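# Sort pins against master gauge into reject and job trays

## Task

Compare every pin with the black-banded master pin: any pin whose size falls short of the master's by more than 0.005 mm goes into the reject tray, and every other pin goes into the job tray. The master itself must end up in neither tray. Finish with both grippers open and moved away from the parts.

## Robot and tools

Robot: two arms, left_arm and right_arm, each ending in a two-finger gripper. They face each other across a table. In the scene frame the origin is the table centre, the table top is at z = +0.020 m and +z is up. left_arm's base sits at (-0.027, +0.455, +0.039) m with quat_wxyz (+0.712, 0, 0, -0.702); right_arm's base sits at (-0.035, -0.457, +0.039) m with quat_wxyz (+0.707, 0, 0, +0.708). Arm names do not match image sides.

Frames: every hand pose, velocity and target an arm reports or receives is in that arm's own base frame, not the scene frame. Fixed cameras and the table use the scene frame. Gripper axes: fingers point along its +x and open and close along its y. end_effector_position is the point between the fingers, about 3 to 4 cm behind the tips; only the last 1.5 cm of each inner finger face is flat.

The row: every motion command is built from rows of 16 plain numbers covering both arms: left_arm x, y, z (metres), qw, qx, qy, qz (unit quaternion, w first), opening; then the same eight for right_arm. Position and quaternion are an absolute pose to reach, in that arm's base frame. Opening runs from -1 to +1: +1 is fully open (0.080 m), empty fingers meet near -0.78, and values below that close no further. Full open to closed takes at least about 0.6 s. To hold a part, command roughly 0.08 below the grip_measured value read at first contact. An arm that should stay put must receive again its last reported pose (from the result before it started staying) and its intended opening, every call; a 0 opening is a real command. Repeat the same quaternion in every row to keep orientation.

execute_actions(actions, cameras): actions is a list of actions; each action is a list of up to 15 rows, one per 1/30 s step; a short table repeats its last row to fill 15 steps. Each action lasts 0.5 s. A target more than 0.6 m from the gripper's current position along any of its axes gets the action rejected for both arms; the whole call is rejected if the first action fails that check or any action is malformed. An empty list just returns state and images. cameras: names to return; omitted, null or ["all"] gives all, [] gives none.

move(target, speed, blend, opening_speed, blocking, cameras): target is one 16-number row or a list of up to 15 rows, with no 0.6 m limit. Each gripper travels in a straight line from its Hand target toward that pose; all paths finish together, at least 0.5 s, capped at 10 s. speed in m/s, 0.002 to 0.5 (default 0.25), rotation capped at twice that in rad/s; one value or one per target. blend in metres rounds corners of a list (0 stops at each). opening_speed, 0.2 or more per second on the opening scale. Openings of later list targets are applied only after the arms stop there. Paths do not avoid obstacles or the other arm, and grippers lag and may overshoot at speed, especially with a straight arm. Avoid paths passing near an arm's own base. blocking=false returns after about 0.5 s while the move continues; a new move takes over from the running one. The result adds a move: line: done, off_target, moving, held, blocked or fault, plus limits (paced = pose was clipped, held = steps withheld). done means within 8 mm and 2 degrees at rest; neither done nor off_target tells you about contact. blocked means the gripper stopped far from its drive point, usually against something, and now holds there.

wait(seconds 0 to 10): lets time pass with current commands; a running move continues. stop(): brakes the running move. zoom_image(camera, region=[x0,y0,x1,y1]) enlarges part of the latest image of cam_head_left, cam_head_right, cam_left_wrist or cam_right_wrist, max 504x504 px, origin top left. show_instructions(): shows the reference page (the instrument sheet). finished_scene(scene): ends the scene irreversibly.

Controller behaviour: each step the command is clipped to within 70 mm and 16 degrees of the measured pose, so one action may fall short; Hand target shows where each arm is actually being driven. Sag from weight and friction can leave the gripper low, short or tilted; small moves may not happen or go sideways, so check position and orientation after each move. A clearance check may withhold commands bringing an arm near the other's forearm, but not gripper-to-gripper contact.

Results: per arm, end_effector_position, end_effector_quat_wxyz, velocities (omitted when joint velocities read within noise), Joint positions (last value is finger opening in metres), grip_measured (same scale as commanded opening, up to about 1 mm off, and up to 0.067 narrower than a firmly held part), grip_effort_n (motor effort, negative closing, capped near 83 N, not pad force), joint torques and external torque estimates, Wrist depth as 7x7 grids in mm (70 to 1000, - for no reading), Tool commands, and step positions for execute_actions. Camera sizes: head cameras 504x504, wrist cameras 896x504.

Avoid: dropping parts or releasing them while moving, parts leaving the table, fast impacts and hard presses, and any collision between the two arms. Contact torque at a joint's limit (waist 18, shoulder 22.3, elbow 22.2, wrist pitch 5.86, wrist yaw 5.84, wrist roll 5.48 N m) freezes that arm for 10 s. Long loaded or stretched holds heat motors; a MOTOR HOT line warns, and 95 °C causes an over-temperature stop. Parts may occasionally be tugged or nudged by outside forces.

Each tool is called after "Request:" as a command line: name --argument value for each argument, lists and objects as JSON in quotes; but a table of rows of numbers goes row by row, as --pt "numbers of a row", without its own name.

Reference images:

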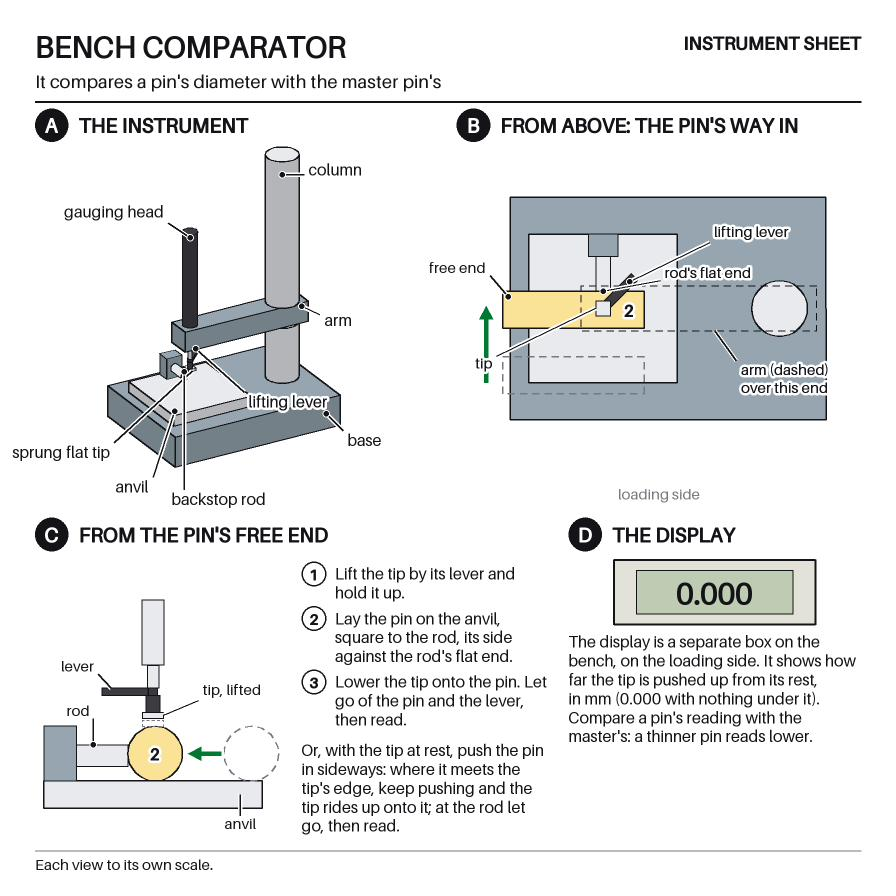

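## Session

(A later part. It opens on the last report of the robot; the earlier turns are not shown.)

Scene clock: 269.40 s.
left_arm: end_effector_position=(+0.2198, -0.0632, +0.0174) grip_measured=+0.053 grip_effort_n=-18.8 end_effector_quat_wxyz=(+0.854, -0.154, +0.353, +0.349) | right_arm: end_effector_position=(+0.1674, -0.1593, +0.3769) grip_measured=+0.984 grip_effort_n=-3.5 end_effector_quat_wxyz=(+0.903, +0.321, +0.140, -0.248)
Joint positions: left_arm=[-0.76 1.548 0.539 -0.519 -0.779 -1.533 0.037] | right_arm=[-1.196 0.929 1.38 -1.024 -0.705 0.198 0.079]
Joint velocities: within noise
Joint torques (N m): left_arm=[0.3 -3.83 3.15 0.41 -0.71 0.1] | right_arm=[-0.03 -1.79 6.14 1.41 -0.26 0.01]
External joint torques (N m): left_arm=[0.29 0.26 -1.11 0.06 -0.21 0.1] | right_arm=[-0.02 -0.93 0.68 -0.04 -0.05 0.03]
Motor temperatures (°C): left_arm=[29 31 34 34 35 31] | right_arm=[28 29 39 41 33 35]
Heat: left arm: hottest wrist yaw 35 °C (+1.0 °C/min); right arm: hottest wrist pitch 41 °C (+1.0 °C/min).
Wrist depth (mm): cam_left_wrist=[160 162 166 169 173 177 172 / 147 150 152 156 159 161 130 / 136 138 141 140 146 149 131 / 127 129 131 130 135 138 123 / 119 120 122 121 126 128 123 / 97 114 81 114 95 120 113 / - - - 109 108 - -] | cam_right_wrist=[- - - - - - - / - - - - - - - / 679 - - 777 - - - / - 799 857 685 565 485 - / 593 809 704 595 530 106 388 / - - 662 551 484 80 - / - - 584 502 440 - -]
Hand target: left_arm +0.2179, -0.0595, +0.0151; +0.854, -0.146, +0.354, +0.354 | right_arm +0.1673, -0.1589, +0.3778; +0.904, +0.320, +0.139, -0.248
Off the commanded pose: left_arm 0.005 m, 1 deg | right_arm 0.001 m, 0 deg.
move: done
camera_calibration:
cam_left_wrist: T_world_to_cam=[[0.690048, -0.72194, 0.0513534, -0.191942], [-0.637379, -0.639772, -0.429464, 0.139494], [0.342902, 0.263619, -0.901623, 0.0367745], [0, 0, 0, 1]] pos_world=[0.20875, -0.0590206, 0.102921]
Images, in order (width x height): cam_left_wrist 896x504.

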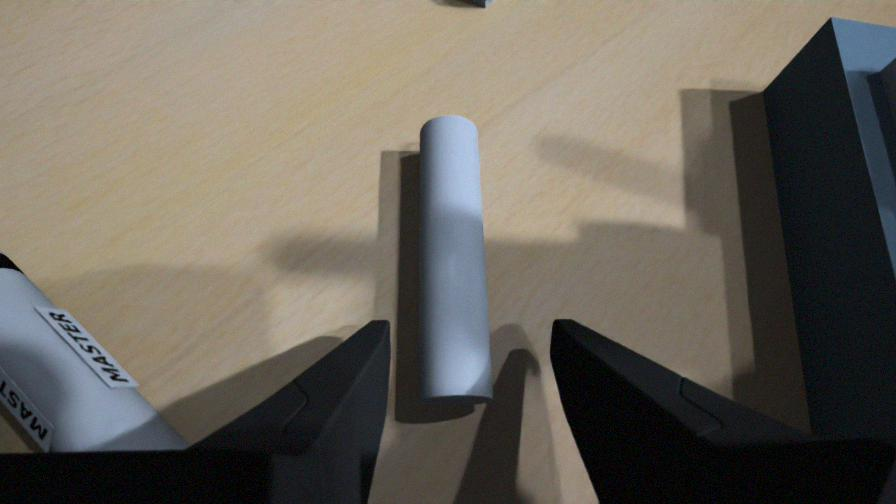

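Request:
move --target '[0.2173, -0.0532, 0.0095, 0.8536, -0.1464, 0.3536, 0.3536, 0.05, 0.1673, -0.1589, 0.3778, 0.904, 0.320, 0.139, -0.248, 1]' --cameras '["cam_left_wrist"]' --speed 0.03

Scene clock: 274.33 s.
left_arm: end_effector_position=(+0.2192, -0.0567, +0.0115) grip_measured=+0.053 grip_effort_n=-18.8 end_effector_quat_wxyz=(+0.854, -0.153, +0.353, +0.350) | right_arm: end_effector_position=(+0.1674, -0.1593, +0.3769) grip_measured=+0.984 grip_effort_n=-3.0 end_effector_quat_wxyz=(+0.903, +0.321, +0.140, -0.248)
Joint positions: left_arm=[-0.739 1.549 0.506 -0.466 -0.779 -1.502 0.037] | right_arm=[-1.196 0.929 1.38 -1.024 -0.705 0.198 0.079]
Joint velocities: within noise
Joint torques (N m): left_arm=[0.3 -3.94 3.09 0.44 -0.68 0.1] | right_arm=[-0.03 -1.8 6.14 1.41 -0.26 0.01]
External joint torques (N m): left_arm=[0.3 0.05 -1.08 0.05 -0.18 0.1] | right_arm=[-0.04 -0.82 0.66 -0.03 -0.04 0.03]
Motor temperatures (°C): left_arm=[29 31 34 34 35 31] | right_arm=[28 29 39 41 33 35]
Heat: left arm: hottest wrist yaw 35 °C (+1.0 °C/min); right arm: hottest wrist pitch 41 °C (+1.0 °C/min).
Wrist depth (mm): cam_left_wrist=[153 155 159 161 165 168 168 / 140 142 145 149 151 154 139 / 130 131 134 131 138 142 136 / 121 122 124 122 130 131 128 / 113 115 116 114 120 121 121 / - 109 81 108 95 114 114 / - - - 103 103 - -] | cam_right_wrist=[- - - - - - - / - - - - - - - / 673 - 991 762 - - - / 689 796 852 684 554 485 - / 590 812 717 596 535 105 390 / - - 657 552 484 80 - / - - 586 502 443 - -]
Hand target: left_arm +0.2172, -0.0532, +0.0095; +0.854, -0.146, +0.354, +0.354 | right_arm +0.1673, -0.1589, +0.3778; +0.904, +0.320, +0.139, -0.248
Off the commanded pose: left_arm 0.004 m, 1 deg | right_arm 0.001 m, 0 deg.
move: done
camera_calibration:
cam_left_wrist: T_world_to_cam=[[0.690047, -0.722091, 0.0491955, -0.186503], [-0.637745, -0.638768, -0.430415, 0.140854], [0.342223, 0.265633, -0.901289, 0.0302479], [0, 0, 0, 1]] pos_world=[0.208173, -0.0527336, 0.0970629]
Images, in order (width x height): cam_left_wrist 896x504.

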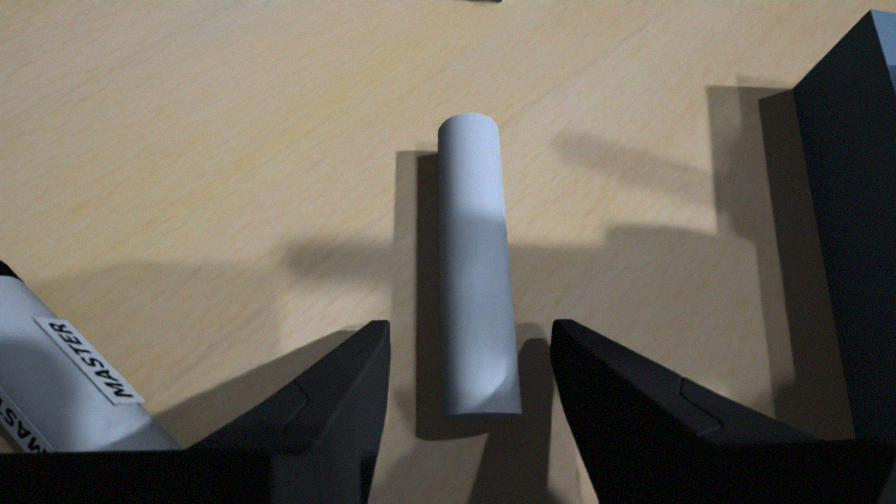

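Request:
move --pt "0.2205 -0.0525 0.0093 0.8536 -0.1464 0.3536 0.3536 0.05 0.1673 -0.1589 0.3778 0.904 0.320 0.139 -0.248 1" --pt "0.2205 -0.0525 0.0093 0.8536 -0.1464 0.3536 0.3536 -0.55 0.1673 -0.1589 0.3778 0.904 0.320 0.139 -0.248 1" --cameras '["cam_left_wrist"]' --speed 0.03 --opening_speed 0.8

Scene clock: 285.30 s.
left_arm: end_effector_position=(+0.2219, -0.0552, +0.0113) grip_measured=-0.471 grip_effort_n=-83.5 end_effector_quat_wxyz=(+0.854, -0.152, +0.353, +0.350) | right_arm: end_effector_position=(+0.1674, -0.1593, +0.3769) grip_measured=+0.984 grip_effort_n=-3.0 end_effector_quat_wxyz=(+0.903, +0.321, +0.140, -0.248)
Joint positions: left_arm=[-0.725 1.552 0.506 -0.45 -0.78 -1.483 0.014] | right_arm=[-1.196 0.929 1.38 -1.024 -0.705 0.198 0.079]
Joint velocities: within noise
Joint torques (N m): left_arm=[0.3 -3.75 3.44 0.42 -0.62 0.1] | right_arm=[-0.04 -1.78 6.13 1.41 -0.26 0.01]
External joint torques (N m): left_arm=[0.31 0.26 -0.69 0.03 -0.13 0.09] | right_arm=[-0.05 -0.76 0.58 -0.05 -0.03 0.03]
Motor temperatures (°C): left_arm=[29 31 33 34 35 31] | right_arm=[28 29 39 41 33 35]
Heat: left arm: hottest wrist yaw 35 °C (+1.0 °C/min); right arm: hottest wrist pitch 41 °C (+1.0 °C/min).
Wrist depth (mm): cam_left_wrist=[153 155 159 161 165 168 168 / 141 143 145 149 151 154 139 / 130 131 134 131 137 141 136 / 121 122 124 113 129 131 128 / 113 114 116 103 120 121 120 / - 107 110 95 76 114 114 / - - - 103 - - -] | cam_right_wrist=[- - - - - - - / - - - - - - - / 676 - 995 781 - - - / 695 782 855 689 562 481 - / 591 807 711 600 536 106 387 / - - 654 551 484 80 - / - - 587 501 440 - -]
Hand target: left_arm +0.2205, -0.0525, +0.0094; +0.854, -0.146, +0.354, +0.354 | right_arm +0.1673, -0.1589, +0.3778; +0.904, +0.320, +0.139, -0.248
Off the commanded pose: left_arm 0.004 m, 1 deg | right_arm 0.001 m, 0 deg.
move: done
camera_calibration:
cam_left_wrist: T_world_to_cam=[[0.690098, -0.722118, 0.0480651, -0.187272], [-0.637375, -0.637885, -0.432268, 0.14346], [0.342809, 0.267672, -0.900463, 0.0286612], [0, 0, 0, 1]] pos_world=[0.210848, -0.0513935, 0.0968227]
Images, in order (width x height): cam_left_wrist 896x504.

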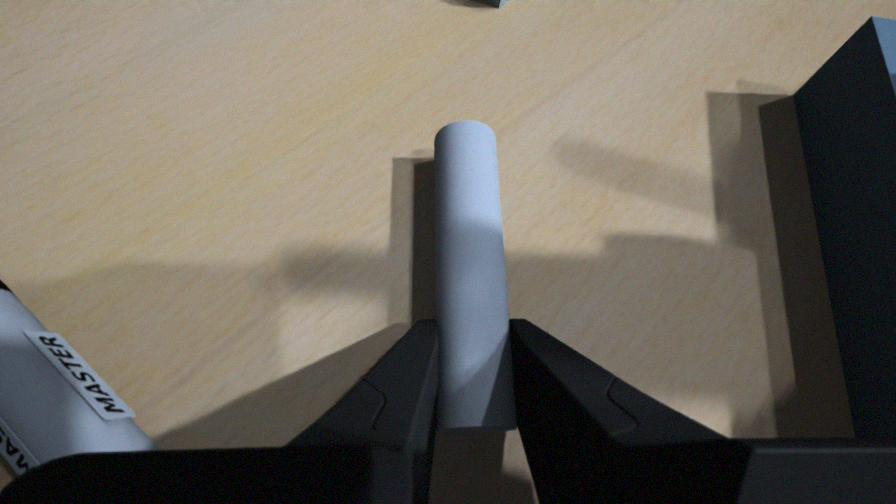

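Request:
move --pt "0.230 -0.050 0.10 0.8536 -0.1464 0.3536 0.3536 -0.55 0.1673 -0.1589 0.3778 0.904 0.320 0.139 -0.248 1" --pt "0.25 -0.05 0.13 0.8127 0.1834 0.3450 -0.4322 -0.55 0.1673 -0.1589 0.3778 0.904 0.320 0.139 -0.248 1" --pt "0.2997 -0.1012 0.075 0.8127 0.1834 0.3450 -0.4322 -0.55 0.1673 -0.1589 0.3778 0.904 0.320 0.139 -0.248 1" --pt "0.2997 -0.1012 0.052 0.8127 0.1834 0.3450 -0.4322 -0.55 0.1673 -0.1589 0.3778 0.904 0.320 0.139 -0.248 1" --cameras '["cam_left_wrist"]' --speed '[0.15, 0.3, 0.2, 0.05]' --blend '[0.01, 0.01, 0.005, 0]'

Scene clock: 297.00 s.
left_arm: end_effector_position=(+0.3021, -0.1003, +0.0556) grip_measured=-0.471 grip_effort_n=-83.5 end_effector_quat_wxyz=(+0.815, +0.185, +0.341, -0.431) | right_arm: end_effector_position=(+0.1674, -0.1593, +0.3769) grip_measured=+0.984 grip_effort_n=-3.5 end_effector_quat_wxyz=(+0.903, +0.321, +0.140, -0.248)
Joint positions: left_arm=[-0.057 1.502 0.647 -0.176 0.585 0.757 0.014] | right_arm=[-1.196 0.929 1.38 -1.024 -0.705 0.198 0.079]
Joint velocities: within noise
Joint torques (N m): left_arm=[-0.31 -5.06 4.39 1.25 0.31 -0.05] | right_arm=[-0.03 -1.79 6.14 1.41 -0.26 0.01]
External joint torques (N m): left_arm=[-0.32 -0.06 -1.1 0.17 -0.02 -0.05] | right_arm=[-0.04 -0.82 0.63 -0.04 -0.04 0.03]
Motor temperatures (°C): left_arm=[29 31 33 34 35 31] | right_arm=[28 29 39 41 33 35]
Heat: left arm: hottest wrist yaw 35 °C (+1.0 °C/min); right arm: hottest wrist pitch 41 °C (+0.0 °C/min).
Wrist depth (mm): cam_left_wrist=[207 209 - 174 215 222 225 / 191 192 73 160 198 204 206 / 178 149 117 121 181 188 163 / 166 135 126 113 143 175 163 / 156 123 119 103 158 163 161 / 146 119 113 95 81 154 153 / - - - 141 - - -] | cam_right_wrist=[- - - - - - - / - - - - - - - / 627 - - 773 - - - / 532 766 864 688 559 485 - / - 533 725 599 529 105 385 / - - 643 552 484 80 - / - - 581 503 441 - -]
Hand target: left_arm +0.2997, -0.1011, +0.0520; +0.813, +0.183, +0.345, -0.432 | right_arm +0.1673, -0.1589, +0.3778; +0.904, +0.320, +0.139, -0.248
Off the commanded pose: left_arm 0.004 m, 1 deg | right_arm 0.001 m, 0 deg.
move: done
camera_calibration:
cam_left_wrist: T_world_to_cam=[[-0.839271, -0.543046, 0.02694, 0.203779], [-0.50155, 0.754106, -0.423995, 0.283058], [0.209933, -0.369359, -0.905264, 0.0296813], [0, 0, 0, 1]] pos_world=[0.306762, -0.0918308, 0.141395]
Images, in order (width x height): cam_left_wrist 896x504.

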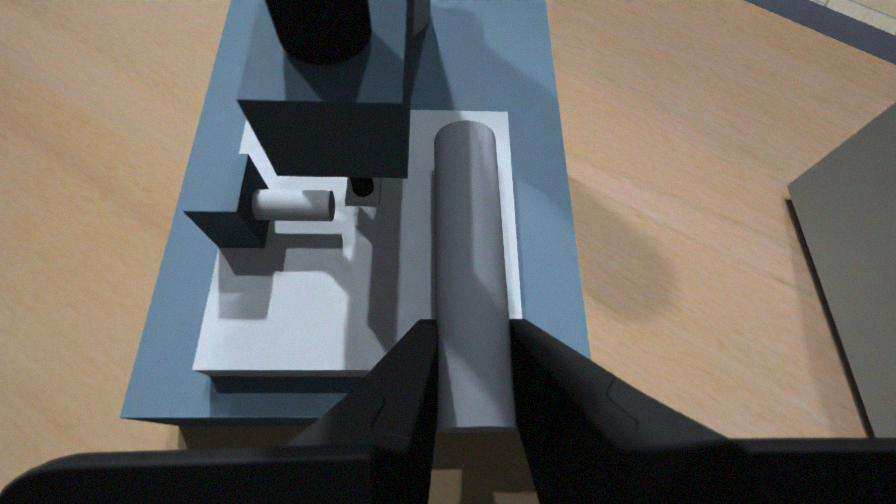

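Request:
move --pt "0.2997 -0.1012 0.0495 0.8127 0.1834 0.3450 -0.4322 -0.55 0.1673 -0.1589 0.3778 0.904 0.320 0.139 -0.248 1" --pt "0.3110 -0.0938 0.0510 0.8127 0.1834 0.3450 -0.4322 -0.55 0.1673 -0.1589 0.3778 0.904 0.320 0.139 -0.248 1" --pt "0.3300 -0.0813 0.0515 0.8127 0.1834 0.3450 -0.4322 -0.55 0.1673 -0.1589 0.3778 0.904 0.320 0.139 -0.248 1" --cameras '["cam_left_wrist"]' --speed '[0.03, 0.04, 0.04]' --blend '[0.001, 0.002, 0]'

Scene clock: 303.40 s.
left_arm: end_effector_position=(+0.3261, -0.0858, +0.0538) grip_measured=-0.471 grip_effort_n=-83.5 end_effector_quat_wxyz=(+0.811, +0.183, +0.340, -0.439) | right_arm: end_effector_position=(+0.1674, -0.1593, +0.3769) grip_measured=+0.984 grip_effort_n=-3.0 end_effector_quat_wxyz=(+0.903, +0.321, +0.140, -0.248)
Joint positions: left_arm=[0.01 1.614 0.754 -0.224 0.634 0.838 0.014] | right_arm=[-1.196 0.929 1.38 -1.024 -0.705 0.198 0.079]
Joint velocities: within noise
Joint torques (N m): left_arm=[0.86 -4.77 6.41 0.89 0 0.08] | right_arm=[-0.03 -1.79 6.14 1.41 -0.26 0.01]
External joint torques (N m): left_arm=[0.86 1.01 0.96 -0.14 -0.37 0.08] | right_arm=[-0.04 -0.83 0.64 -0.04 -0.03 0.03]
Motor temperatures (°C): left_arm=[29 31 33 35 35 31] | right_arm=[28 29 39 41 33 35]
Heat: left arm: hottest wrist pitch 35 °C (+0.0 °C/min); right arm: hottest wrist pitch 41 °C (+0.0 °C/min).
Wrist depth (mm): cam_left_wrist=[205 208 174 - 184 222 229 / 189 192 157 - 162 204 208 / 175 177 134 85 138 189 190 / 164 165 123 117 128 175 176 / 153 155 118 103 120 164 166 / 144 144 - 95 81 153 155 / - - - 139 - - -] | cam_right_wrist=[- - - - - - - / - - - - - - - / 630 - 990 787 - - - / 531 780 869 685 557 485 - / - 508 720 601 533 105 386 / - - 637 548 484 80 - / - - 575 500 440 - -]
Hand target: left_arm +0.3298, -0.0813, +0.0515; +0.813, +0.183, +0.345, -0.432 | right_arm +0.1673, -0.1589, +0.3778; +0.904, +0.320, +0.139, -0.248
Off the commanded pose: left_arm 0.006 m, 1 deg | right_arm 0.001 m, 0 deg.
move: done
camera_calibration:
cam_left_wrist: T_world_to_cam=[[-0.847098, -0.530097, 0.0377179, 0.235011], [-0.493022, 0.757388, -0.428128, 0.281113], [0.198382, -0.381262, -0.902931, 0.0309375], [0, 0, 0, 1]] pos_world=[0.331534, -0.0765376, 0.139423]
Images, in order (width x height): cam_left_wrist 896x504.

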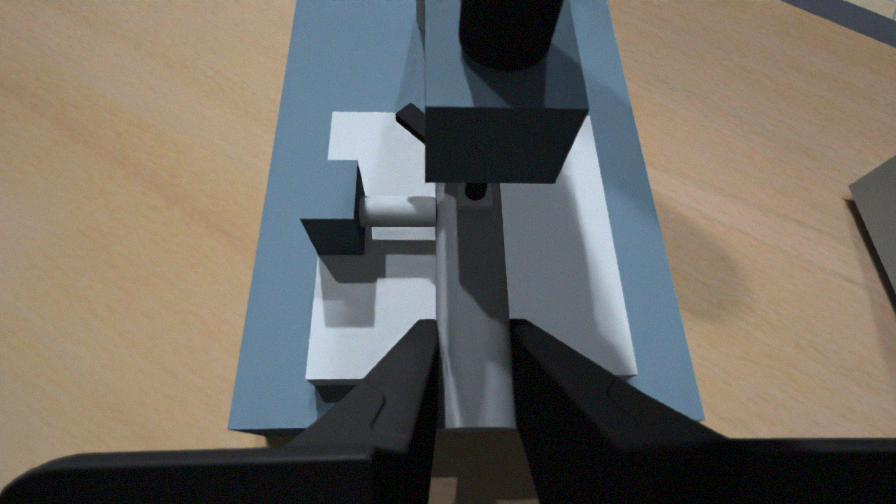

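Request:
move --pt "0.3300 -0.0813 0.0495 0.8127 0.1834 0.3450 -0.4322 -0.55 0.1673 -0.1589 0.3778 0.904 0.320 0.139 -0.248 1" --pt "0.3300 -0.0813 0.0500 0.8127 0.1834 0.3450 -0.4322 -0.1 0.1673 -0.1589 0.3778 0.904 0.320 0.139 -0.248 1" --pt "0.3065 -0.053 0.083 0.8127 0.1834 0.3450 -0.4322 -0.1 0.1673 -0.1589 0.3778 0.904 0.320 0.139 -0.248 1" --pt "0.23 -0.05 0.19 0.8127 0.1834 0.3450 -0.4322 -0.1 0.1673 -0.1589 0.3778 0.904 0.320 0.139 -0.248 1" --cameras '["cam_left_wrist"]' --speed '[0.03, 0.03, 0.08, 0.25]' --blend '[0, 0, 0.02, 0]' --opening_speed 0.5

Request:
zoom_image --camera "cam_left_wrist" --region '[640, 160, 840, 280]'

Scene clock: 311.90 s.
left_arm: end_effector_position=(+0.2286, -0.0503, +0.1852) grip_measured=-0.103 grip_effort_n=14.2 end_effector_quat_wxyz=(+0.810, +0.181, +0.352, -0.433) | right_arm: end_effector_position=(+0.1674, -0.1593, +0.3769) grip_measured=+0.984 grip_effort_n=-3.0 end_effector_quat_wxyz=(+0.903, +0.321, +0.140, -0.248)
Joint positions: left_arm=[0.207 1.107 0.942 -1.072 0.694 1.058 0.03] | right_arm=[-1.196 0.929 1.38 -1.024 -0.705 0.198 0.079]
Joint velocities: within noise
Joint torques (N m): left_arm=[0.31 -3.5 7.35 0.56 0.64 0.11] | right_arm=[-0.03 -1.79 6.14 1.41 -0.26 0.01]
External joint torques (N m): left_arm=[0.32 -0.8 1.25 -0.23 0.22 0.11] | right_arm=[-0.03 -0.83 0.63 -0.04 -0.04 0.03]
Motor temperatures (°C): left_arm=[29 32 34 35 34 31] | right_arm=[28 29 39 41 33 35]
Heat: left arm: hottest wrist pitch 35 °C (+0.0 °C/min); right arm: hottest wrist pitch 41 °C (+0.0 °C/min).
Wrist depth (mm): cam_left_wrist=[371 376 247 393 - - - / 343 350 244 356 369 237 240 / 320 326 275 331 332 248 251 / 299 303 270 307 311 264 270 / 282 286 292 295 296 294 301 / 267 272 - 276 82 290 286 / - - - 261 81 - -] | cam_right_wrist=[- - - - - - - / - - - - - - - / 480 - - 779 - - - / 520 816 855 686 557 483 - / 555 489 716 602 529 106 389 / - - 661 547 481 80 - / - - 584 504 440 - -]
Hand target: left_arm +0.2300, -0.0500, +0.1900; +0.813, +0.183, +0.345, -0.432 | right_arm +0.1673, -0.1589, +0.3778; +0.904, +0.320, +0.139, -0.248
Off the commanded pose: left_arm 0.005 m, 1 deg | right_arm 0.001 m, 0 deg.
move: done
camera_calibration:
cam_left_wrist: T_world_to_cam=[[-0.838768, -0.542429, 0.0473105, 0.16194], [-0.51161, 0.755402, -0.409418, 0.26312], [0.186342, -0.367611, -0.911119, 0.187444], [0, 0, 0, 1]] pos_world=[0.235517, -0.0420135, 0.270848]
Images, in order (width x height): cam_left_wrist 896x504.

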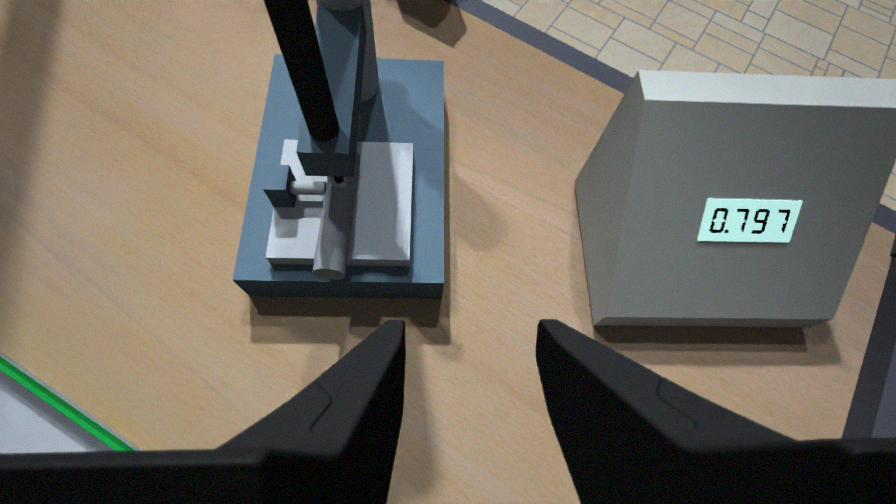

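Scaled by 2.520 from the camera's 896x504 image, which has a finer 1280x720 frame.

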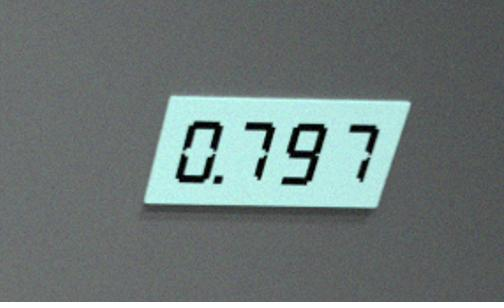

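Request:
wait --seconds 1 --cameras '["cam_left_wrist"]'

Request:
zoom_image --camera "cam_left_wrist" --region '[240, 120, 440, 300]'

Scene clock: 316.27 s.
left_arm: end_effector_position=(+0.2286, -0.0503, +0.1853) grip_measured=-0.103 grip_effort_n=14.2 end_effector_quat_wxyz=(+0.810, +0.181, +0.352, -0.433) | right_arm: end_effector_position=(+0.1674, -0.1593, +0.3769) grip_measured=+0.984 grip_effort_n=-3.0 end_effector_quat_wxyz=(+0.903, +0.321, +0.140, -0.248)
Joint positions: left_arm=[0.207 1.107 0.942 -1.073 0.694 1.058 0.03] | right_arm=[-1.196 0.929 1.38 -1.024 -0.705 0.198 0.079]
Joint velocities: within noise
Joint torques (N m): left_arm=[0.29 -3.49 7.32 0.58 0.64 0.1] | right_arm=[-0.04 -1.79 6.14 1.41 -0.26 0.01]
External joint torques (N m): left_arm=[0.29 -0.77 1.19 -0.22 0.21 0.1] | right_arm=[-0.05 -0.82 0.66 -0.03 -0.04 0.03]
Motor temperatures (°C): left_arm=[29 32 34 35 35 31] | right_arm=[28 29 39 41 33 35]
Heat: left arm: hottest wrist pitch 35 °C (+0.0 °C/min); right arm: hottest wrist pitch 41 °C (+0.0 °C/min).
Wrist depth (mm): cam_left_wrist=[370 377 247 394 - - - / 345 349 243 355 368 237 241 / 321 326 275 330 333 249 251 / 300 302 270 307 311 264 270 / 283 287 293 293 297 295 302 / 267 272 - 278 82 290 286 / - - - 261 81 - -] | cam_right_wrist=[- - - - - - - / - - - - - - - / 481 - - 785 - - - / 518 814 861 682 557 485 - / 556 490 720 601 527 105 387 / - - 667 549 488 80 - / - - 583 503 442 - -]
Hand target: left_arm +0.2300, -0.0500, +0.1900; +0.813, +0.183, +0.345, -0.432 | right_arm +0.1673, -0.1589, +0.3778; +0.904, +0.320, +0.139, -0.248
Tool commands: left_gripper/opening=-0.1 right_gripper/opening=+1.0
Off the commanded pose: left_arm 0.005 m, 1 deg | right_arm 0.001 m, 0 deg.
wait: 1.00 s; at rest from the start
camera_calibration:
cam_left_wrist: T_world_to_cam=[[-0.838929, -0.542204, 0.0470486, 0.162026], [-0.511311, 0.755603, -0.409421, 0.263099], [0.18644, -0.367532, -0.911132, 0.187516], [0, 0, 0, 1]] pos_world=[0.235493, -0.0420292, 0.270947]
Images, in order (width x height): cam_left_wrist 896x504.

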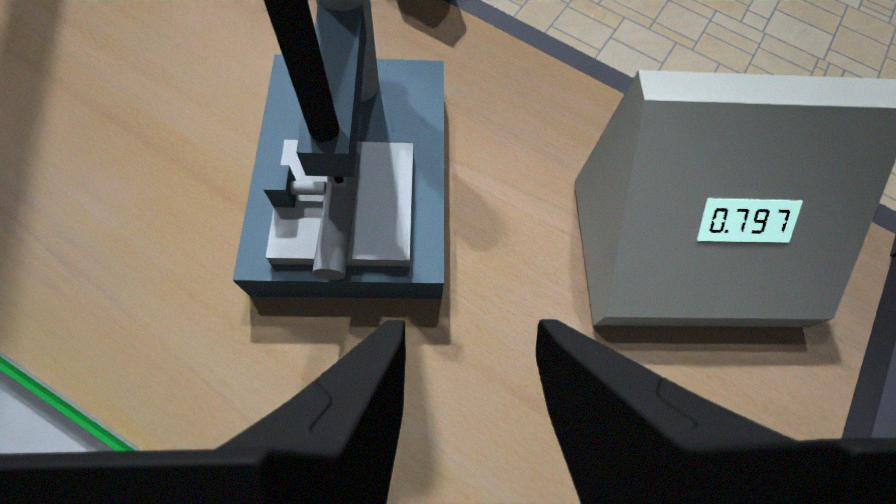

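Scaled by 2.520 from the camera's 896x504 image, which has a finer 1280x720 frame.

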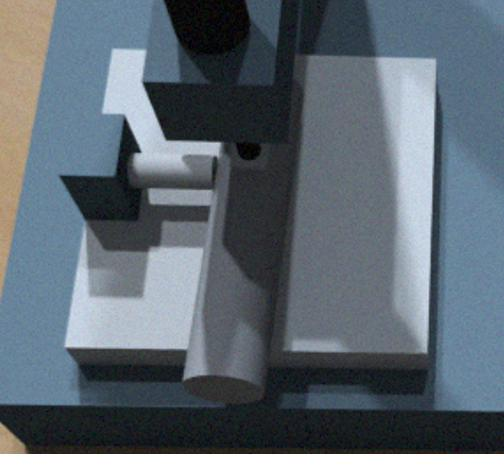

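Request:
move --pt "0.3005 -0.057 0.083 0.8127 0.1834 0.3450 -0.4322 0.0 0.1673 -0.1589 0.3778 0.904 0.320 0.139 -0.248 1" --pt "0.3205 -0.0865 0.0475 0.8127 0.1834 0.3450 -0.4322 0.0 0.1673 -0.1589 0.3778 0.904 0.320 0.139 -0.248 1" --cameras '["cam_left_wrist"]' --speed '[0.25, 0.08]' --blend '[0.003,0]'

Scene clock: 330.03 s.
left_arm: end_effector_position=(+0.3236, -0.0859, +0.0531) grip_measured=-0.003 grip_effort_n=14.2 end_effector_quat_wxyz=(+0.816, +0.186, +0.337, -0.431) | right_arm: end_effector_position=(+0.1674, -0.1593, +0.3769) grip_measured=+0.984 grip_effort_n=-3.0 end_effector_quat_wxyz=(+0.903, +0.321, +0.140, -0.248)
Joint positions: left_arm=[0.004 1.595 0.726 -0.192 0.619 0.821 0.035] | right_arm=[-1.196 0.929 1.38 -1.024 -0.705 0.198 0.079]
Joint velocities: within noise
Joint torques (N m): left_arm=[-0.34 -5.39 4.14 1.1 0.19 -0.06] | right_arm=[-0.02 -1.79 6.14 1.41 -0.26 0.01]
External joint torques (N m): left_arm=[-0.34 0.23 -1.3 0.04 -0.16 -0.06] | right_arm=[-0.02 -0.85 0.64 -0.04 -0.04 0.03]
Motor temperatures (°C): left_arm=[29 31 36 35 35 31] | right_arm=[28 29 39 41 33 35]
Heat: left arm: hottest elbow 36 °C (+2.0 °C/min); right arm: hottest wrist pitch 41 °C (+0.0 °C/min).
Wrist depth (mm): cam_left_wrist=[206 208 175 - 174 219 222 / 190 192 156 - 160 200 203 / 177 178 112 110 135 185 187 / 165 165 123 121 126 172 174 / 154 155 117 102 118 161 162 / 144 146 80 102 85 151 152 / - - - 139 137 - -] | cam_right_wrist=[- - - - - - - / - - - - - - - / 629 - - 763 - - - / 534 765 858 684 555 485 - / - 513 705 597 527 105 385 / - - 630 543 484 80 - / - - 572 500 443 - -]
Hand target: left_arm +0.3204, -0.0864, +0.0476; +0.813, +0.183, +0.345, -0.432 | right_arm +0.1673, -0.1589, +0.3778; +0.904, +0.320, +0.139, -0.248
Off the commanded pose: left_arm 0.006 m, 1 deg | right_arm 0.001 m, 0 deg.
move: done
camera_calibration:
cam_left_wrist: T_world_to_cam=[[-0.840348, -0.541552, 0.0231795, 0.230499], [-0.497521, 0.753638, -0.429537, 0.280839], [0.215148, -0.372493, -0.902752, 0.0260941], [0, 0, 0, 1]] pos_world=[0.327809, -0.0771043, 0.138845]
Images, in order (width x height): cam_left_wrist 896x504.

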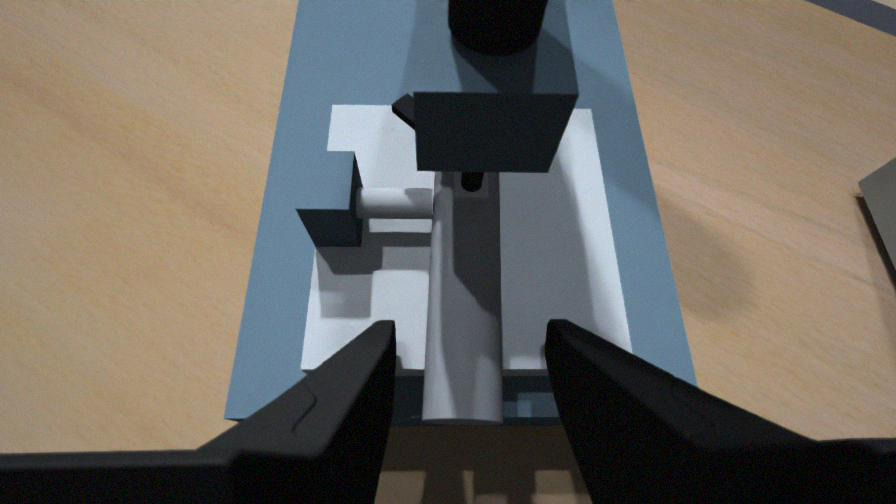

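Request:
move --pt "0.3205 -0.0865 0.0475 0.8127 0.1834 0.3450 -0.4322 -0.55 0.1673 -0.1589 0.3778 0.904 0.320 0.139 -0.248 1" --pt "0.294 -0.104 0.051 0.8127 0.1834 0.3450 -0.4322 -0.55 0.1673 -0.1589 0.3778 0.904 0.320 0.139 -0.248 1" --pt "0.285 -0.095 0.11 0.8127 0.1834 0.3450 -0.4322 -0.55 0.1673 -0.1589 0.3778 0.904 0.320 0.139 -0.248 1" --pt "0.34 0.22 0.12 0.9239 0 0.3827 0 -0.55 0.1673 -0.1589 0.3778 0.904 0.320 0.139 -0.248 1" --cameras '["cam_left_wrist", "cam_head_left"]' --speed '[0.1, 0.08, 0.15, 0.3]' --blend '[0, 0.005, 0.02, 0]'

Scene clock: 341.70 s.
left_arm: end_effector_position=(+0.3363, +0.2159, +0.1154) grip_measured=-0.474 grip_effort_n=-83.5 end_effector_quat_wxyz=(+0.922, -0.004, +0.388, -0.004) | right_arm: end_effector_position=(+0.1674, -0.1593, +0.3769) grip_measured=+0.984 grip_effort_n=-2.6 end_effector_quat_wxyz=(+0.903, +0.321, +0.140, -0.248)
Joint positions: left_arm=[0.755 1.655 1.057 -0.361 0.508 0.59 0.014] | right_arm=[-1.196 0.929 1.38 -1.024 -0.705 0.198 0.079]
Joint velocities: within noise
Joint torques (N m): left_arm=[0.05 -7.24 7.99 1.43 0.21 -0.05] | right_arm=[-0.03 -1.79 6.15 1.42 -0.26 0.01]
External joint torques (N m): left_arm=[0.06 -0.32 1.72 0.23 -0.07 -0.05] | right_arm=[-0.01 -0.89 0.69 -0.03 -0.05 0.03]
Motor temperatures (°C): left_arm=[29 31 35 35 34 31] | right_arm=[28 29 39 41 33 35]
Heat: left arm: hottest elbow 35 °C (+2.0 °C/min); right arm: hottest wrist pitch 41 °C (+0.0 °C/min).
Wrist depth (mm): cam_left_wrist=[- 271 285 290 302 308 317 / - 253 263 270 271 277 289 / 224 239 243 118 254 257 267 / 207 222 227 109 236 240 245 / 201 208 215 100 222 225 229 / 195 196 - 94 81 211 213 / - - - 191 - - -] | cam_right_wrist=[- - - - - - - / 529 516 521 - - - - / 648 - 544 765 - - - / - 805 800 651 558 485 - / - 829 720 597 532 105 388 / - - 651 550 481 80 - / - - 582 500 439 - -]
Hand target: left_arm +0.3399, +0.2199, +0.1200; +0.924, +0.000, +0.383, +0.000 | right_arm +0.1673, -0.1589, +0.3778; +0.904, +0.320, +0.139, -0.248
Off the commanded pose: left_arm 0.007 m, 1 deg | right_arm 0.001 m, 0 deg.
move: done
camera_calibration:
cam_left_wrist: T_world_to_cam=[[-0.0237797, -0.998644, 0.0463071, 0.224495], [-0.905556, 0.00189185, -0.424223, 0.385418], [0.423561, -0.0520216, -0.904373, 0.0529026], [0, 0, 0, 1]] pos_world=[0.331948, 0.226213, 0.200951]
Images, in order (width x height): cam_head_left 504x504, cam_left_wrist 896x504.

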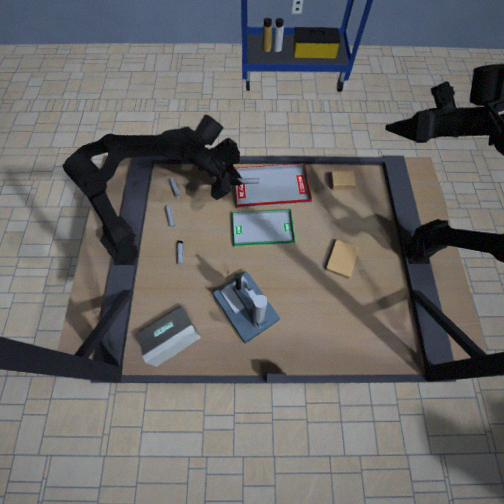

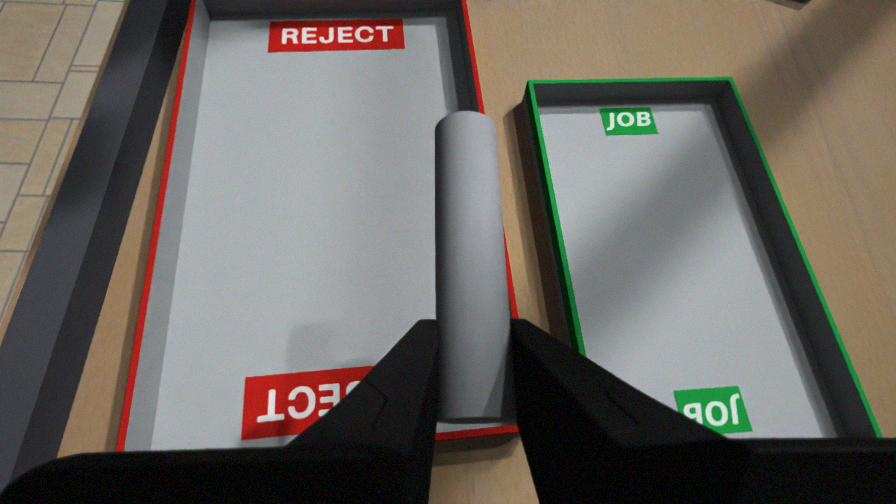

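Request:
move --pt "0.384 0.242 0.06 0.9239 0 0.3827 0 -0.55 0.1673 -0.1589 0.3778 0.904 0.320 0.139 -0.248 1" --pt "0.384 0.242 0.025 0.9239 0 0.3827 0 -0.55 0.1673 -0.1589 0.3778 0.904 0.320 0.139 -0.248 1" --cameras '["cam_left_wrist"]' --speed '[0.2, 0.08]' --blend '[0.005, 0]'

Scene clock: 350.87 s.
left_arm: end_effector_position=(+0.3844, +0.2439, +0.0283) grip_measured=-0.474 grip_effort_n=-83.5 end_effector_quat_wxyz=(+0.925, +0.002, +0.381, +0.001) | right_arm: end_effector_position=(+0.1674, -0.1593, +0.3769) grip_measured=+0.984 grip_effort_n=-3.0 end_effector_quat_wxyz=(+0.903, +0.321, +0.140, -0.248)
Joint positions: left_arm=[0.72 1.999 1.094 -0.015 0.485 0.555 0.014] | right_arm=[-1.196 0.929 1.38 -1.024 -0.705 0.198 0.079]
Joint velocities: within noise
Joint torques (N m): left_arm=[-0.28 -9.34 4.66 1.45 0.21 -0.05] | right_arm=[-0.03 -1.79 6.14 1.42 -0.26 0.01]
External joint torques (N m): left_arm=[-0.27 -0.66 -0.86 0.21 -0.06 -0.05] | right_arm=[-0.04 -0.87 0.66 -0.03 -0.04 0.03]
Motor temperatures (°C): left_arm=[29 32 35 36 34 31] | right_arm=[28 29 40 42 33 35]
Heat: left arm: hottest wrist pitch 36 °C (+2.0 °C/min); right arm: hottest wrist pitch 42 °C (+1.0 °C/min).
Wrist depth (mm): cam_left_wrist=[144 165 169 171 172 169 175 / 133 152 155 157 157 160 165 / 131 140 143 119 145 148 152 / 127 132 134 110 136 132 141 / 120 124 124 101 128 129 128 / - 115 - 94 81 118 123 / - - - 112 - - -] | cam_right_wrist=[- - - - - - - / - - - - - - - / - - 557 701 - - - / - 816 854 597 561 484 - / - 814 713 601 533 106 388 / - - 649 551 486 80 - / - - 579 499 439 - -]
Hand target: left_arm +0.3839, +0.2420, +0.0249; +0.924, +0.000, +0.383, +0.000 | right_arm +0.1673, -0.1589, +0.3778; +0.904, +0.320, +0.139, -0.248
Off the commanded pose: left_arm 0.004 m, 0 deg | right_arm 0.001 m, 0 deg.
move: done
camera_calibration:
cam_left_wrist: T_world_to_cam=[[-0.0204655, -0.999321, 0.0306337, 0.256986], [-0.89864, 0.00495678, -0.438658, 0.388915], [0.438209, -0.036506, -0.898132, -0.0543339], [0, 0, 0, 1]] pos_world=[0.378563, 0.252901, 0.113929]
Images, in order (width x height): cam_left_wrist 896x504.

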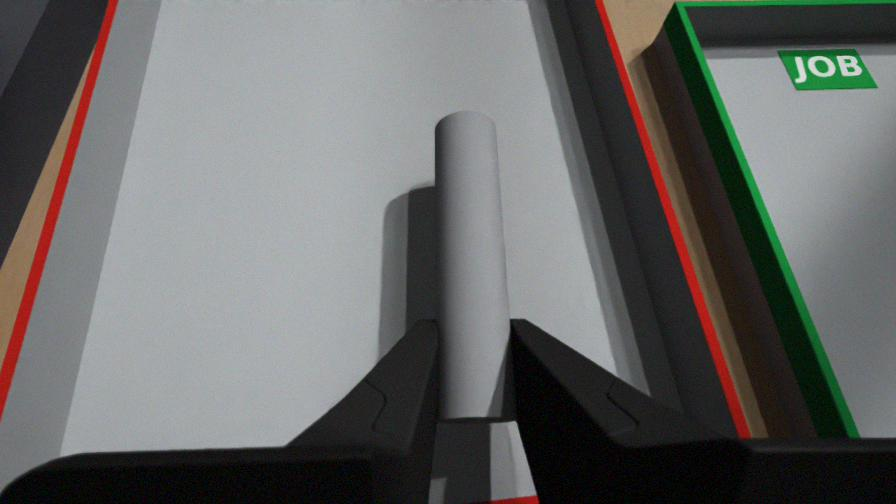

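Request:
move --target '[0.384, 0.242, 0.0175, 0.9239, 0, 0.3827, 0, -0.55, 0.1673, -0.1589, 0.3778, 0.904, 0.320, 0.139, -0.248, 1]' --cameras '["cam_left_wrist"]' --speed 0.04

Request:
move --target '[0.384, 0.242, 0.0145, 0.9239, 0, 0.3827, 0, -0.55, 0.1673, -0.1589, 0.3778, 0.904, 0.320, 0.139, -0.248, 1]' --cameras '["cam_left_wrist"]' --speed 0.02

Scene clock: 357.97 s.
left_arm: end_effector_position=(+0.3847, +0.2442, +0.0217) grip_measured=-0.474 grip_effort_n=-83.5 end_effector_quat_wxyz=(+0.925, +0.002, +0.380, +0.001) | right_arm: end_effector_position=(+0.1674, -0.1593, +0.3769) grip_measured=+0.984 grip_effort_n=-3.0 end_effector_quat_wxyz=(+0.903, +0.321, +0.140, -0.248)
Joint positions: left_arm=[0.72 2.016 1.086 0.013 0.485 0.554 0.014] | right_arm=[-1.196 0.929 1.38 -1.024 -0.705 0.198 0.079]
Joint velocities: within noise
Joint torques (N m): left_arm=[-0.29 -9.14 4.43 1.49 0.21 -0.05] | right_arm=[-0.03 -1.79 6.13 1.41 -0.26 0.01]
External joint torques (N m): left_arm=[-0.29 -0.41 -1.02 0.23 -0.05 -0.05] | right_arm=[-0.02 -0.92 0.7 -0.03 -0.04 0.03]
Motor temperatures (°C): left_arm=[29 33 35 37 34 31] | right_arm=[28 29 40 42 33 35]
Heat: left arm: hottest wrist pitch 37 °C (+3.0 °C/min); right arm: hottest wrist pitch 42 °C (+1.0 °C/min).
Wrist depth (mm): cam_left_wrist=[142 157 160 163 159 164 167 / 132 145 148 149 149 150 156 / 130 133 136 119 139 135 144 / - 123 126 110 129 129 132 / 115 117 118 101 121 118 122 / 108 110 - 94 81 104 114 / - - - 104 - - -] | cam_right_wrist=[- - - - - - - / - - - - - - - / - - 561 661 - - - / - 811 871 597 562 481 - / - 827 704 605 532 105 389 / - - 654 548 484 80 - / - - 586 502 441 - -]
Hand target: left_arm +0.3839, +0.2420, +0.0175; +0.924, +0.000, +0.383, +0.000 | right_arm +0.1673, -0.1589, +0.3778; +0.904, +0.320, +0.139, -0.248
Off the commanded pose: left_arm 0.005 m, 0 deg | right_arm 0.001 m, 0 deg.
move: done
camera_calibration:
cam_left_wrist: T_world_to_cam=[[-0.0202491, -0.999364, 0.0293614, 0.257474], [-0.897885, 0.0052598, -0.440199, 0.386025], [0.439765, -0.0352768, -0.89742, -0.0613119], [0, 0, 0, 1]] pos_world=[0.378783, 0.253117, 0.107346]
Images, in order (width x height): cam_left_wrist 896x504.

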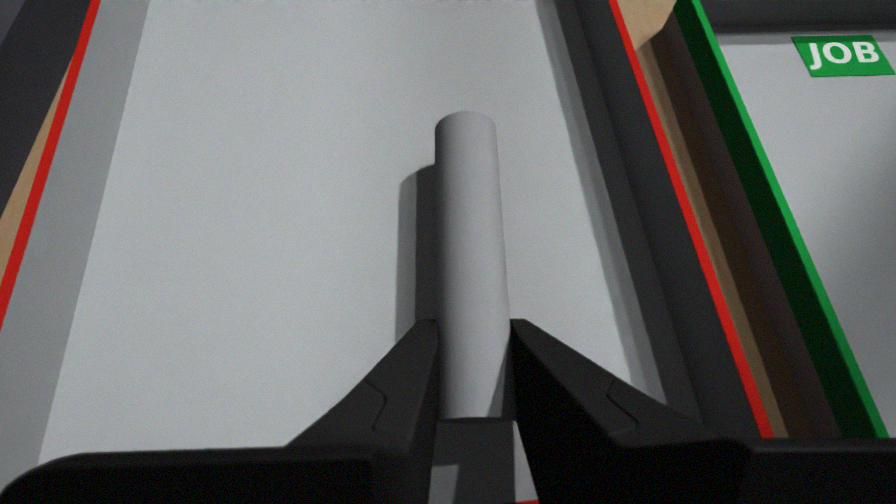

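Scene clock: 358.67 s.
left_arm: end_effector_position=(+0.3849, +0.2444, +0.0193) grip_measured=-0.474 grip_effort_n=-83.5 end_effector_quat_wxyz=(+0.925, +0.003, +0.379, +0.002) | right_arm: end_effector_position=(+0.1674, -0.1593, +0.3769) grip_measured=+0.984 grip_effort_n=-3.5 end_effector_quat_wxyz=(+0.903, +0.321, +0.140, -0.248)
Joint positions: left_arm=[0.72 2.022 1.082 0.024 0.485 0.554 0.014] | right_arm=[-1.196 0.929 1.38 -1.024 -0.705 0.198 0.079]
Joint velocities: within noise
Joint torques (N m): left_arm=[-0.29 -9.1 4.35 1.49 0.21 -0.05] | right_arm=[-0.04 -1.79 6.14 1.41 -0.26 0.01]
External joint torques (N m): left_arm=[-0.23 -0.33 -1.07 0.23 -0.06 -0.05] | right_arm=[-0.04 -0.87 0.66 -0.03 -0.04 0.03]
Motor temperatures (°C): left_arm=[29 33 35 37 34 31] | right_arm=[28 29 40 42 33 35]
Heat: left arm: hottest wrist pitch 37 °C (+2.0 °C/min); right arm: hottest wrist pitch 42 °C (+1.0 °C/min).
Wrist depth (mm): cam_left_wrist=[135 154 155 159 158 162 165 / 132 142 145 146 146 148 152 / 129 131 133 120 136 135 141 / - 121 123 109 126 126 128 / 114 115 116 101 118 116 120 / 107 107 - 94 81 104 113 / - - - 102 - - -] | cam_right_wrist=[- - - - - - - / - - - - - - - / - - 555 664 - - - / - 831 857 596 560 485 - / - 813 716 602 525 105 386 / - - 654 550 485 80 - / - - 583 503 439 - -]
Hand target: left_arm +0.3839, +0.2420, +0.0146; +0.924, +0.000, +0.383, +0.000 | right_arm +0.1673, -0.1589, +0.3778; +0.904, +0.320, +0.139, -0.248
Off the commanded pose: left_arm 0.005 m, 1 deg | right_arm 0.001 m, 0 deg.
move: done
camera_calibration:
cam_left_wrist: T_world_to_cam=[[-0.0202822, -0.999393, 0.0283327, 0.25775], [-0.897379, 0.00570321, -0.441223, 0.384849], [0.440794, -0.0343741, -0.89695, -0.0641701], [0, 0, 0, 1]] pos_world=[0.378869, 0.253193, 0.104944]
Images, in order (width x height): cam_left_wrist 896x504.

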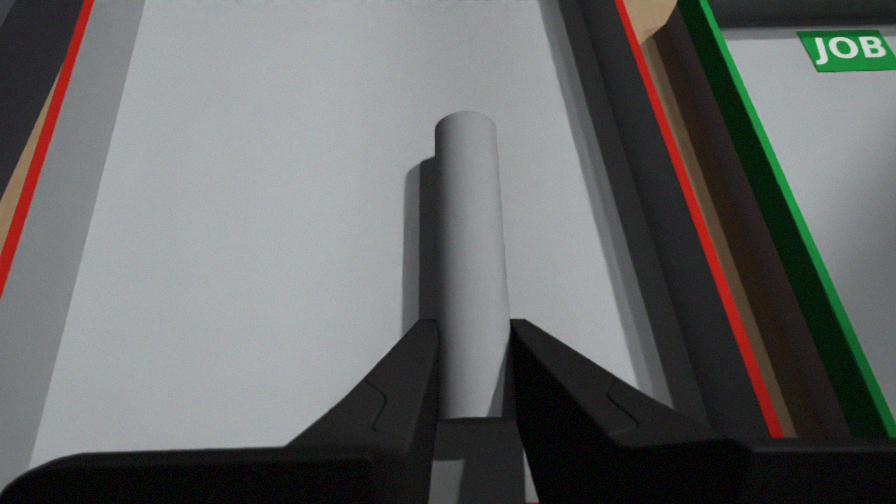

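Request:
move --pt "0.384 0.242 0.0130 0.9239 0 0.3827 0 -0.55 0.1673 -0.1589 0.3778 0.904 0.320 0.139 -0.248 1" --pt "0.384 0.242 0.0132 0.9239 0 0.3827 0 -0.15 0.1673 -0.1589 0.3778 0.904 0.320 0.139 -0.248 1" --pt "0.355 0.242 0.045 0.9239 0 0.3827 0 -0.1 0.1673 -0.1589 0.3778 0.904 0.320 0.139 -0.248 1" --cameras '["cam_left_wrist"]' --speed '[0.02, 0.02, 0.08]' --opening_speed 0.5

Scene clock: 366.73 s.
left_arm: end_effector_position=(+0.3575, +0.2437, +0.0438) grip_measured=-0.103 grip_effort_n=14.2 end_effector_quat_wxyz=(+0.923, +0.001, +0.384, +0.002) | right_arm: end_effector_position=(+0.1674, -0.1593, +0.3769) grip_measured=+0.984 grip_effort_n=-3.0 end_effector_quat_wxyz=(+0.903, +0.321, +0.140, -0.248)
Joint positions: left_arm=[0.769 1.901 1.036 -0.082 0.51 0.6 0.03] | right_arm=[-1.196 0.929 1.38 -1.024 -0.705 0.198 0.079]
Joint velocities: within noise
Joint torques (N m): left_arm=[0.25 -10.51 4.2 0.97 0.48 0.1] | right_arm=[-0.03 -1.79 6.14 1.41 -0.26 0.01]
External joint torques (N m): left_arm=[0.19 -2.44 -1.4 -0.23 0.21 0.1] | right_arm=[-0.01 -0.81 0.64 -0.03 -0.04 0.03]
Motor temperatures (°C): left_arm=[29 34 35 37 34 31] | right_arm=[28 29 40 42 33 35]
Heat: left arm: hottest wrist pitch 37 °C (+2.0 °C/min); right arm: hottest wrist pitch 42 °C (+1.0 °C/min).
Wrist depth (mm): cam_left_wrist=[167 185 191 195 197 197 201 / 159 171 174 179 181 183 187 / 156 158 162 161 166 168 173 / 148 149 152 150 153 156 159 / 129 140 142 140 147 146 149 / 120 132 - 134 87 139 139 / - - - 126 89 - -] | cam_right_wrist=[- - - - - - - / 546 565 - - - - - / 622 - 579 719 - - - / - 815 856 640 564 479 - / - 820 706 597 528 106 388 / - - 658 554 492 80 - / - - 586 496 441 - -]
Hand target: left_arm +0.3551, +0.2420, +0.0449; +0.924, +0.000, +0.383, +0.000 | right_arm +0.1673, -0.1589, +0.3778; +0.904, +0.320, +0.139, -0.248
Off the commanded pose: left_arm 0.003 m, 0 deg | right_arm 0.001 m, 0 deg.
move: done
camera_calibration:
cam_left_wrist: T_world_to_cam=[[-0.0184676, -0.999305, 0.0323856, 0.254947], [-0.901665, 0.00264901, -0.432427, 0.372945], [0.432041, -0.0371869, -0.901087, -0.0260816], [0, 0, 0, 1]] pos_world=[0.352248, 0.252812, 0.129513]
Images, in order (width x height): cam_left_wrist 896x504.

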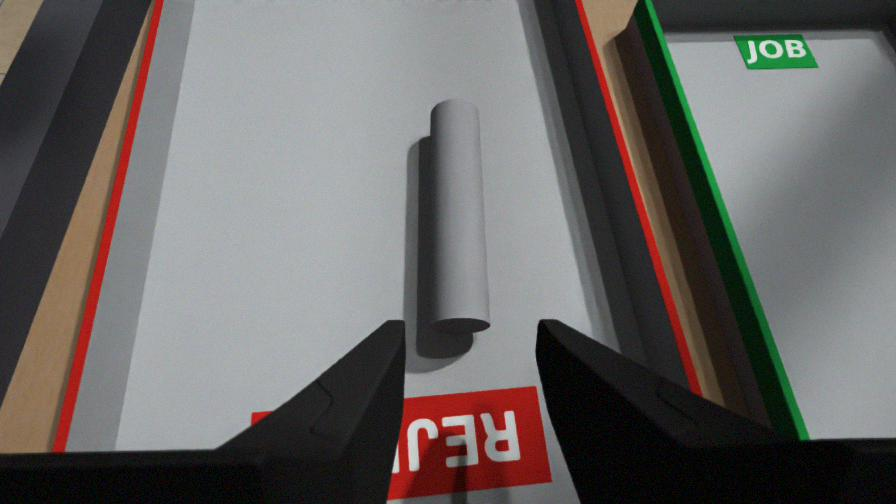

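Request:
move --pt "0.32 0.24 0.12 0.9239 0 0.3827 0 0.1 0.1673 -0.1589 0.3778 0.904 0.320 0.139 -0.248 1" --pt "0.16 0.25 0.16 0.6812 0.2586 0.2822 -0.6242 0.1 0.1673 -0.1589 0.3778 0.904 0.320 0.139 -0.248 1" --cameras '["cam_left_wrist", "cam_head_left"]' --speed 0.3 --blend '[0.03, 0]'

Scene clock: 376.33 s.
left_arm: end_effector_position=(+0.1607, +0.2520, +0.1580) grip_measured=+0.097 grip_effort_n=13.7 end_effector_quat_wxyz=(+0.693, +0.401, +0.373, -0.468) | right_arm: end_effector_position=(+0.1674, -0.1593, +0.3769) grip_measured=+0.984 grip_effort_n=-3.5 end_effector_quat_wxyz=(+0.903, +0.321, +0.140, -0.248)
Joint positions: left_arm=[1.201 1.843 1.604 -1.577 0.401 2.619 0.039] | right_arm=[-1.196 0.929 1.38 -1.024 -0.705 0.198 0.079]
Joint velocities: within noise
Joint torques (N m): left_arm=[-0.32 -9.54 4.45 -0.35 0.11 0.09] | right_arm=[-0.03 -1.8 6.14 1.41 -0.26 0.01]
External joint torques (N m): left_arm=[-0.38 -2.32 -0.75 -0.21 -0.16 0.1] | right_arm=[-0.02 -0.81 0.57 -0.06 -0.04 0.04]
Motor temperatures (°C): left_arm=[29 36 34 37 34 31] | right_arm=[28 29 40 42 33 35]
Heat: left arm: hottest wrist pitch 37 °C (+2.0 °C/min); right arm: hottest wrist pitch 42 °C (+1.0 °C/min).
Wrist depth (mm): cam_left_wrist=[306 292 280 270 257 247 237 / 302 288 278 266 254 242 233 / 295 285 275 263 251 240 218 / 293 280 270 259 249 237 211 / 290 278 268 257 241 236 209 / 286 275 80 254 89 230 207 / - - - 250 91 - -] | cam_right_wrist=[557 594 - - - - - / 603 - 668 - - - - / - - 917 778 - - - / - 827 867 682 558 484 - / - 842 710 599 532 105 386 / - - 658 545 487 80 - / - - 580 500 444 - -]
Hand target: left_arm +0.1601, +0.2497, +0.1594; +0.690, +0.404, +0.374, -0.470 | right_arm +0.1673, -0.1589, +0.3778; +0.904, +0.320, +0.139, -0.248
Off the commanded pose: left_arm 0.003 m, 26 deg; orientation clipped | right_arm 0.001 m, 0 deg.
joint sent to its limit (left arm) — joint 4 (wrist pitch), lower limit. The joint targets are off in orientation, not in position.
move: off_target (left_arm); limits=paced
camera_calibration:
cam_left_wrist: T_world_to_cam=[[-0.957578, -0.2345, -0.167494, 0.245659], [-0.223497, 0.971246, -0.0820413, -0.163571], [0.181916, -0.0411266, -0.982454, 0.216162], [0, 0, 0, 1]] pos_world=[0.159357, 0.225365, 0.240096]
Images, in order (width x height): cam_head_left 504x504, cam_left_wrist 896x504.

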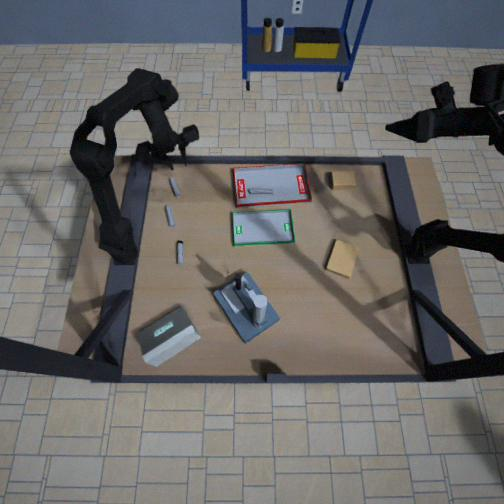

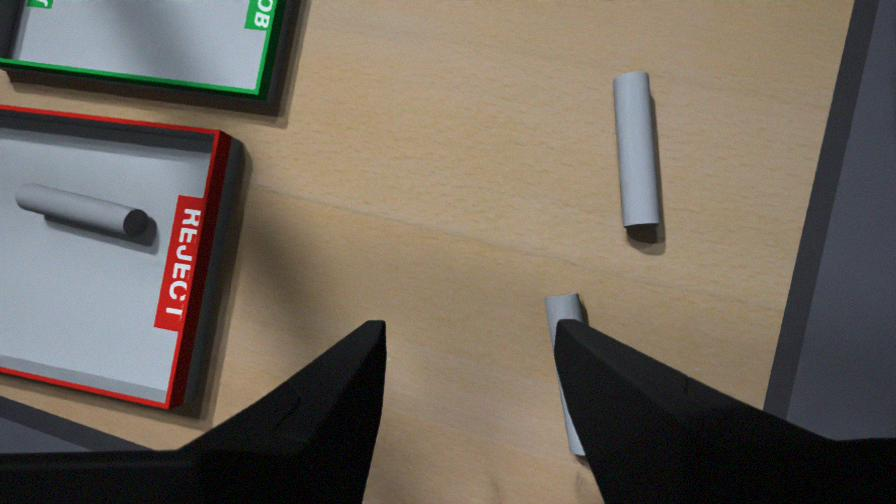

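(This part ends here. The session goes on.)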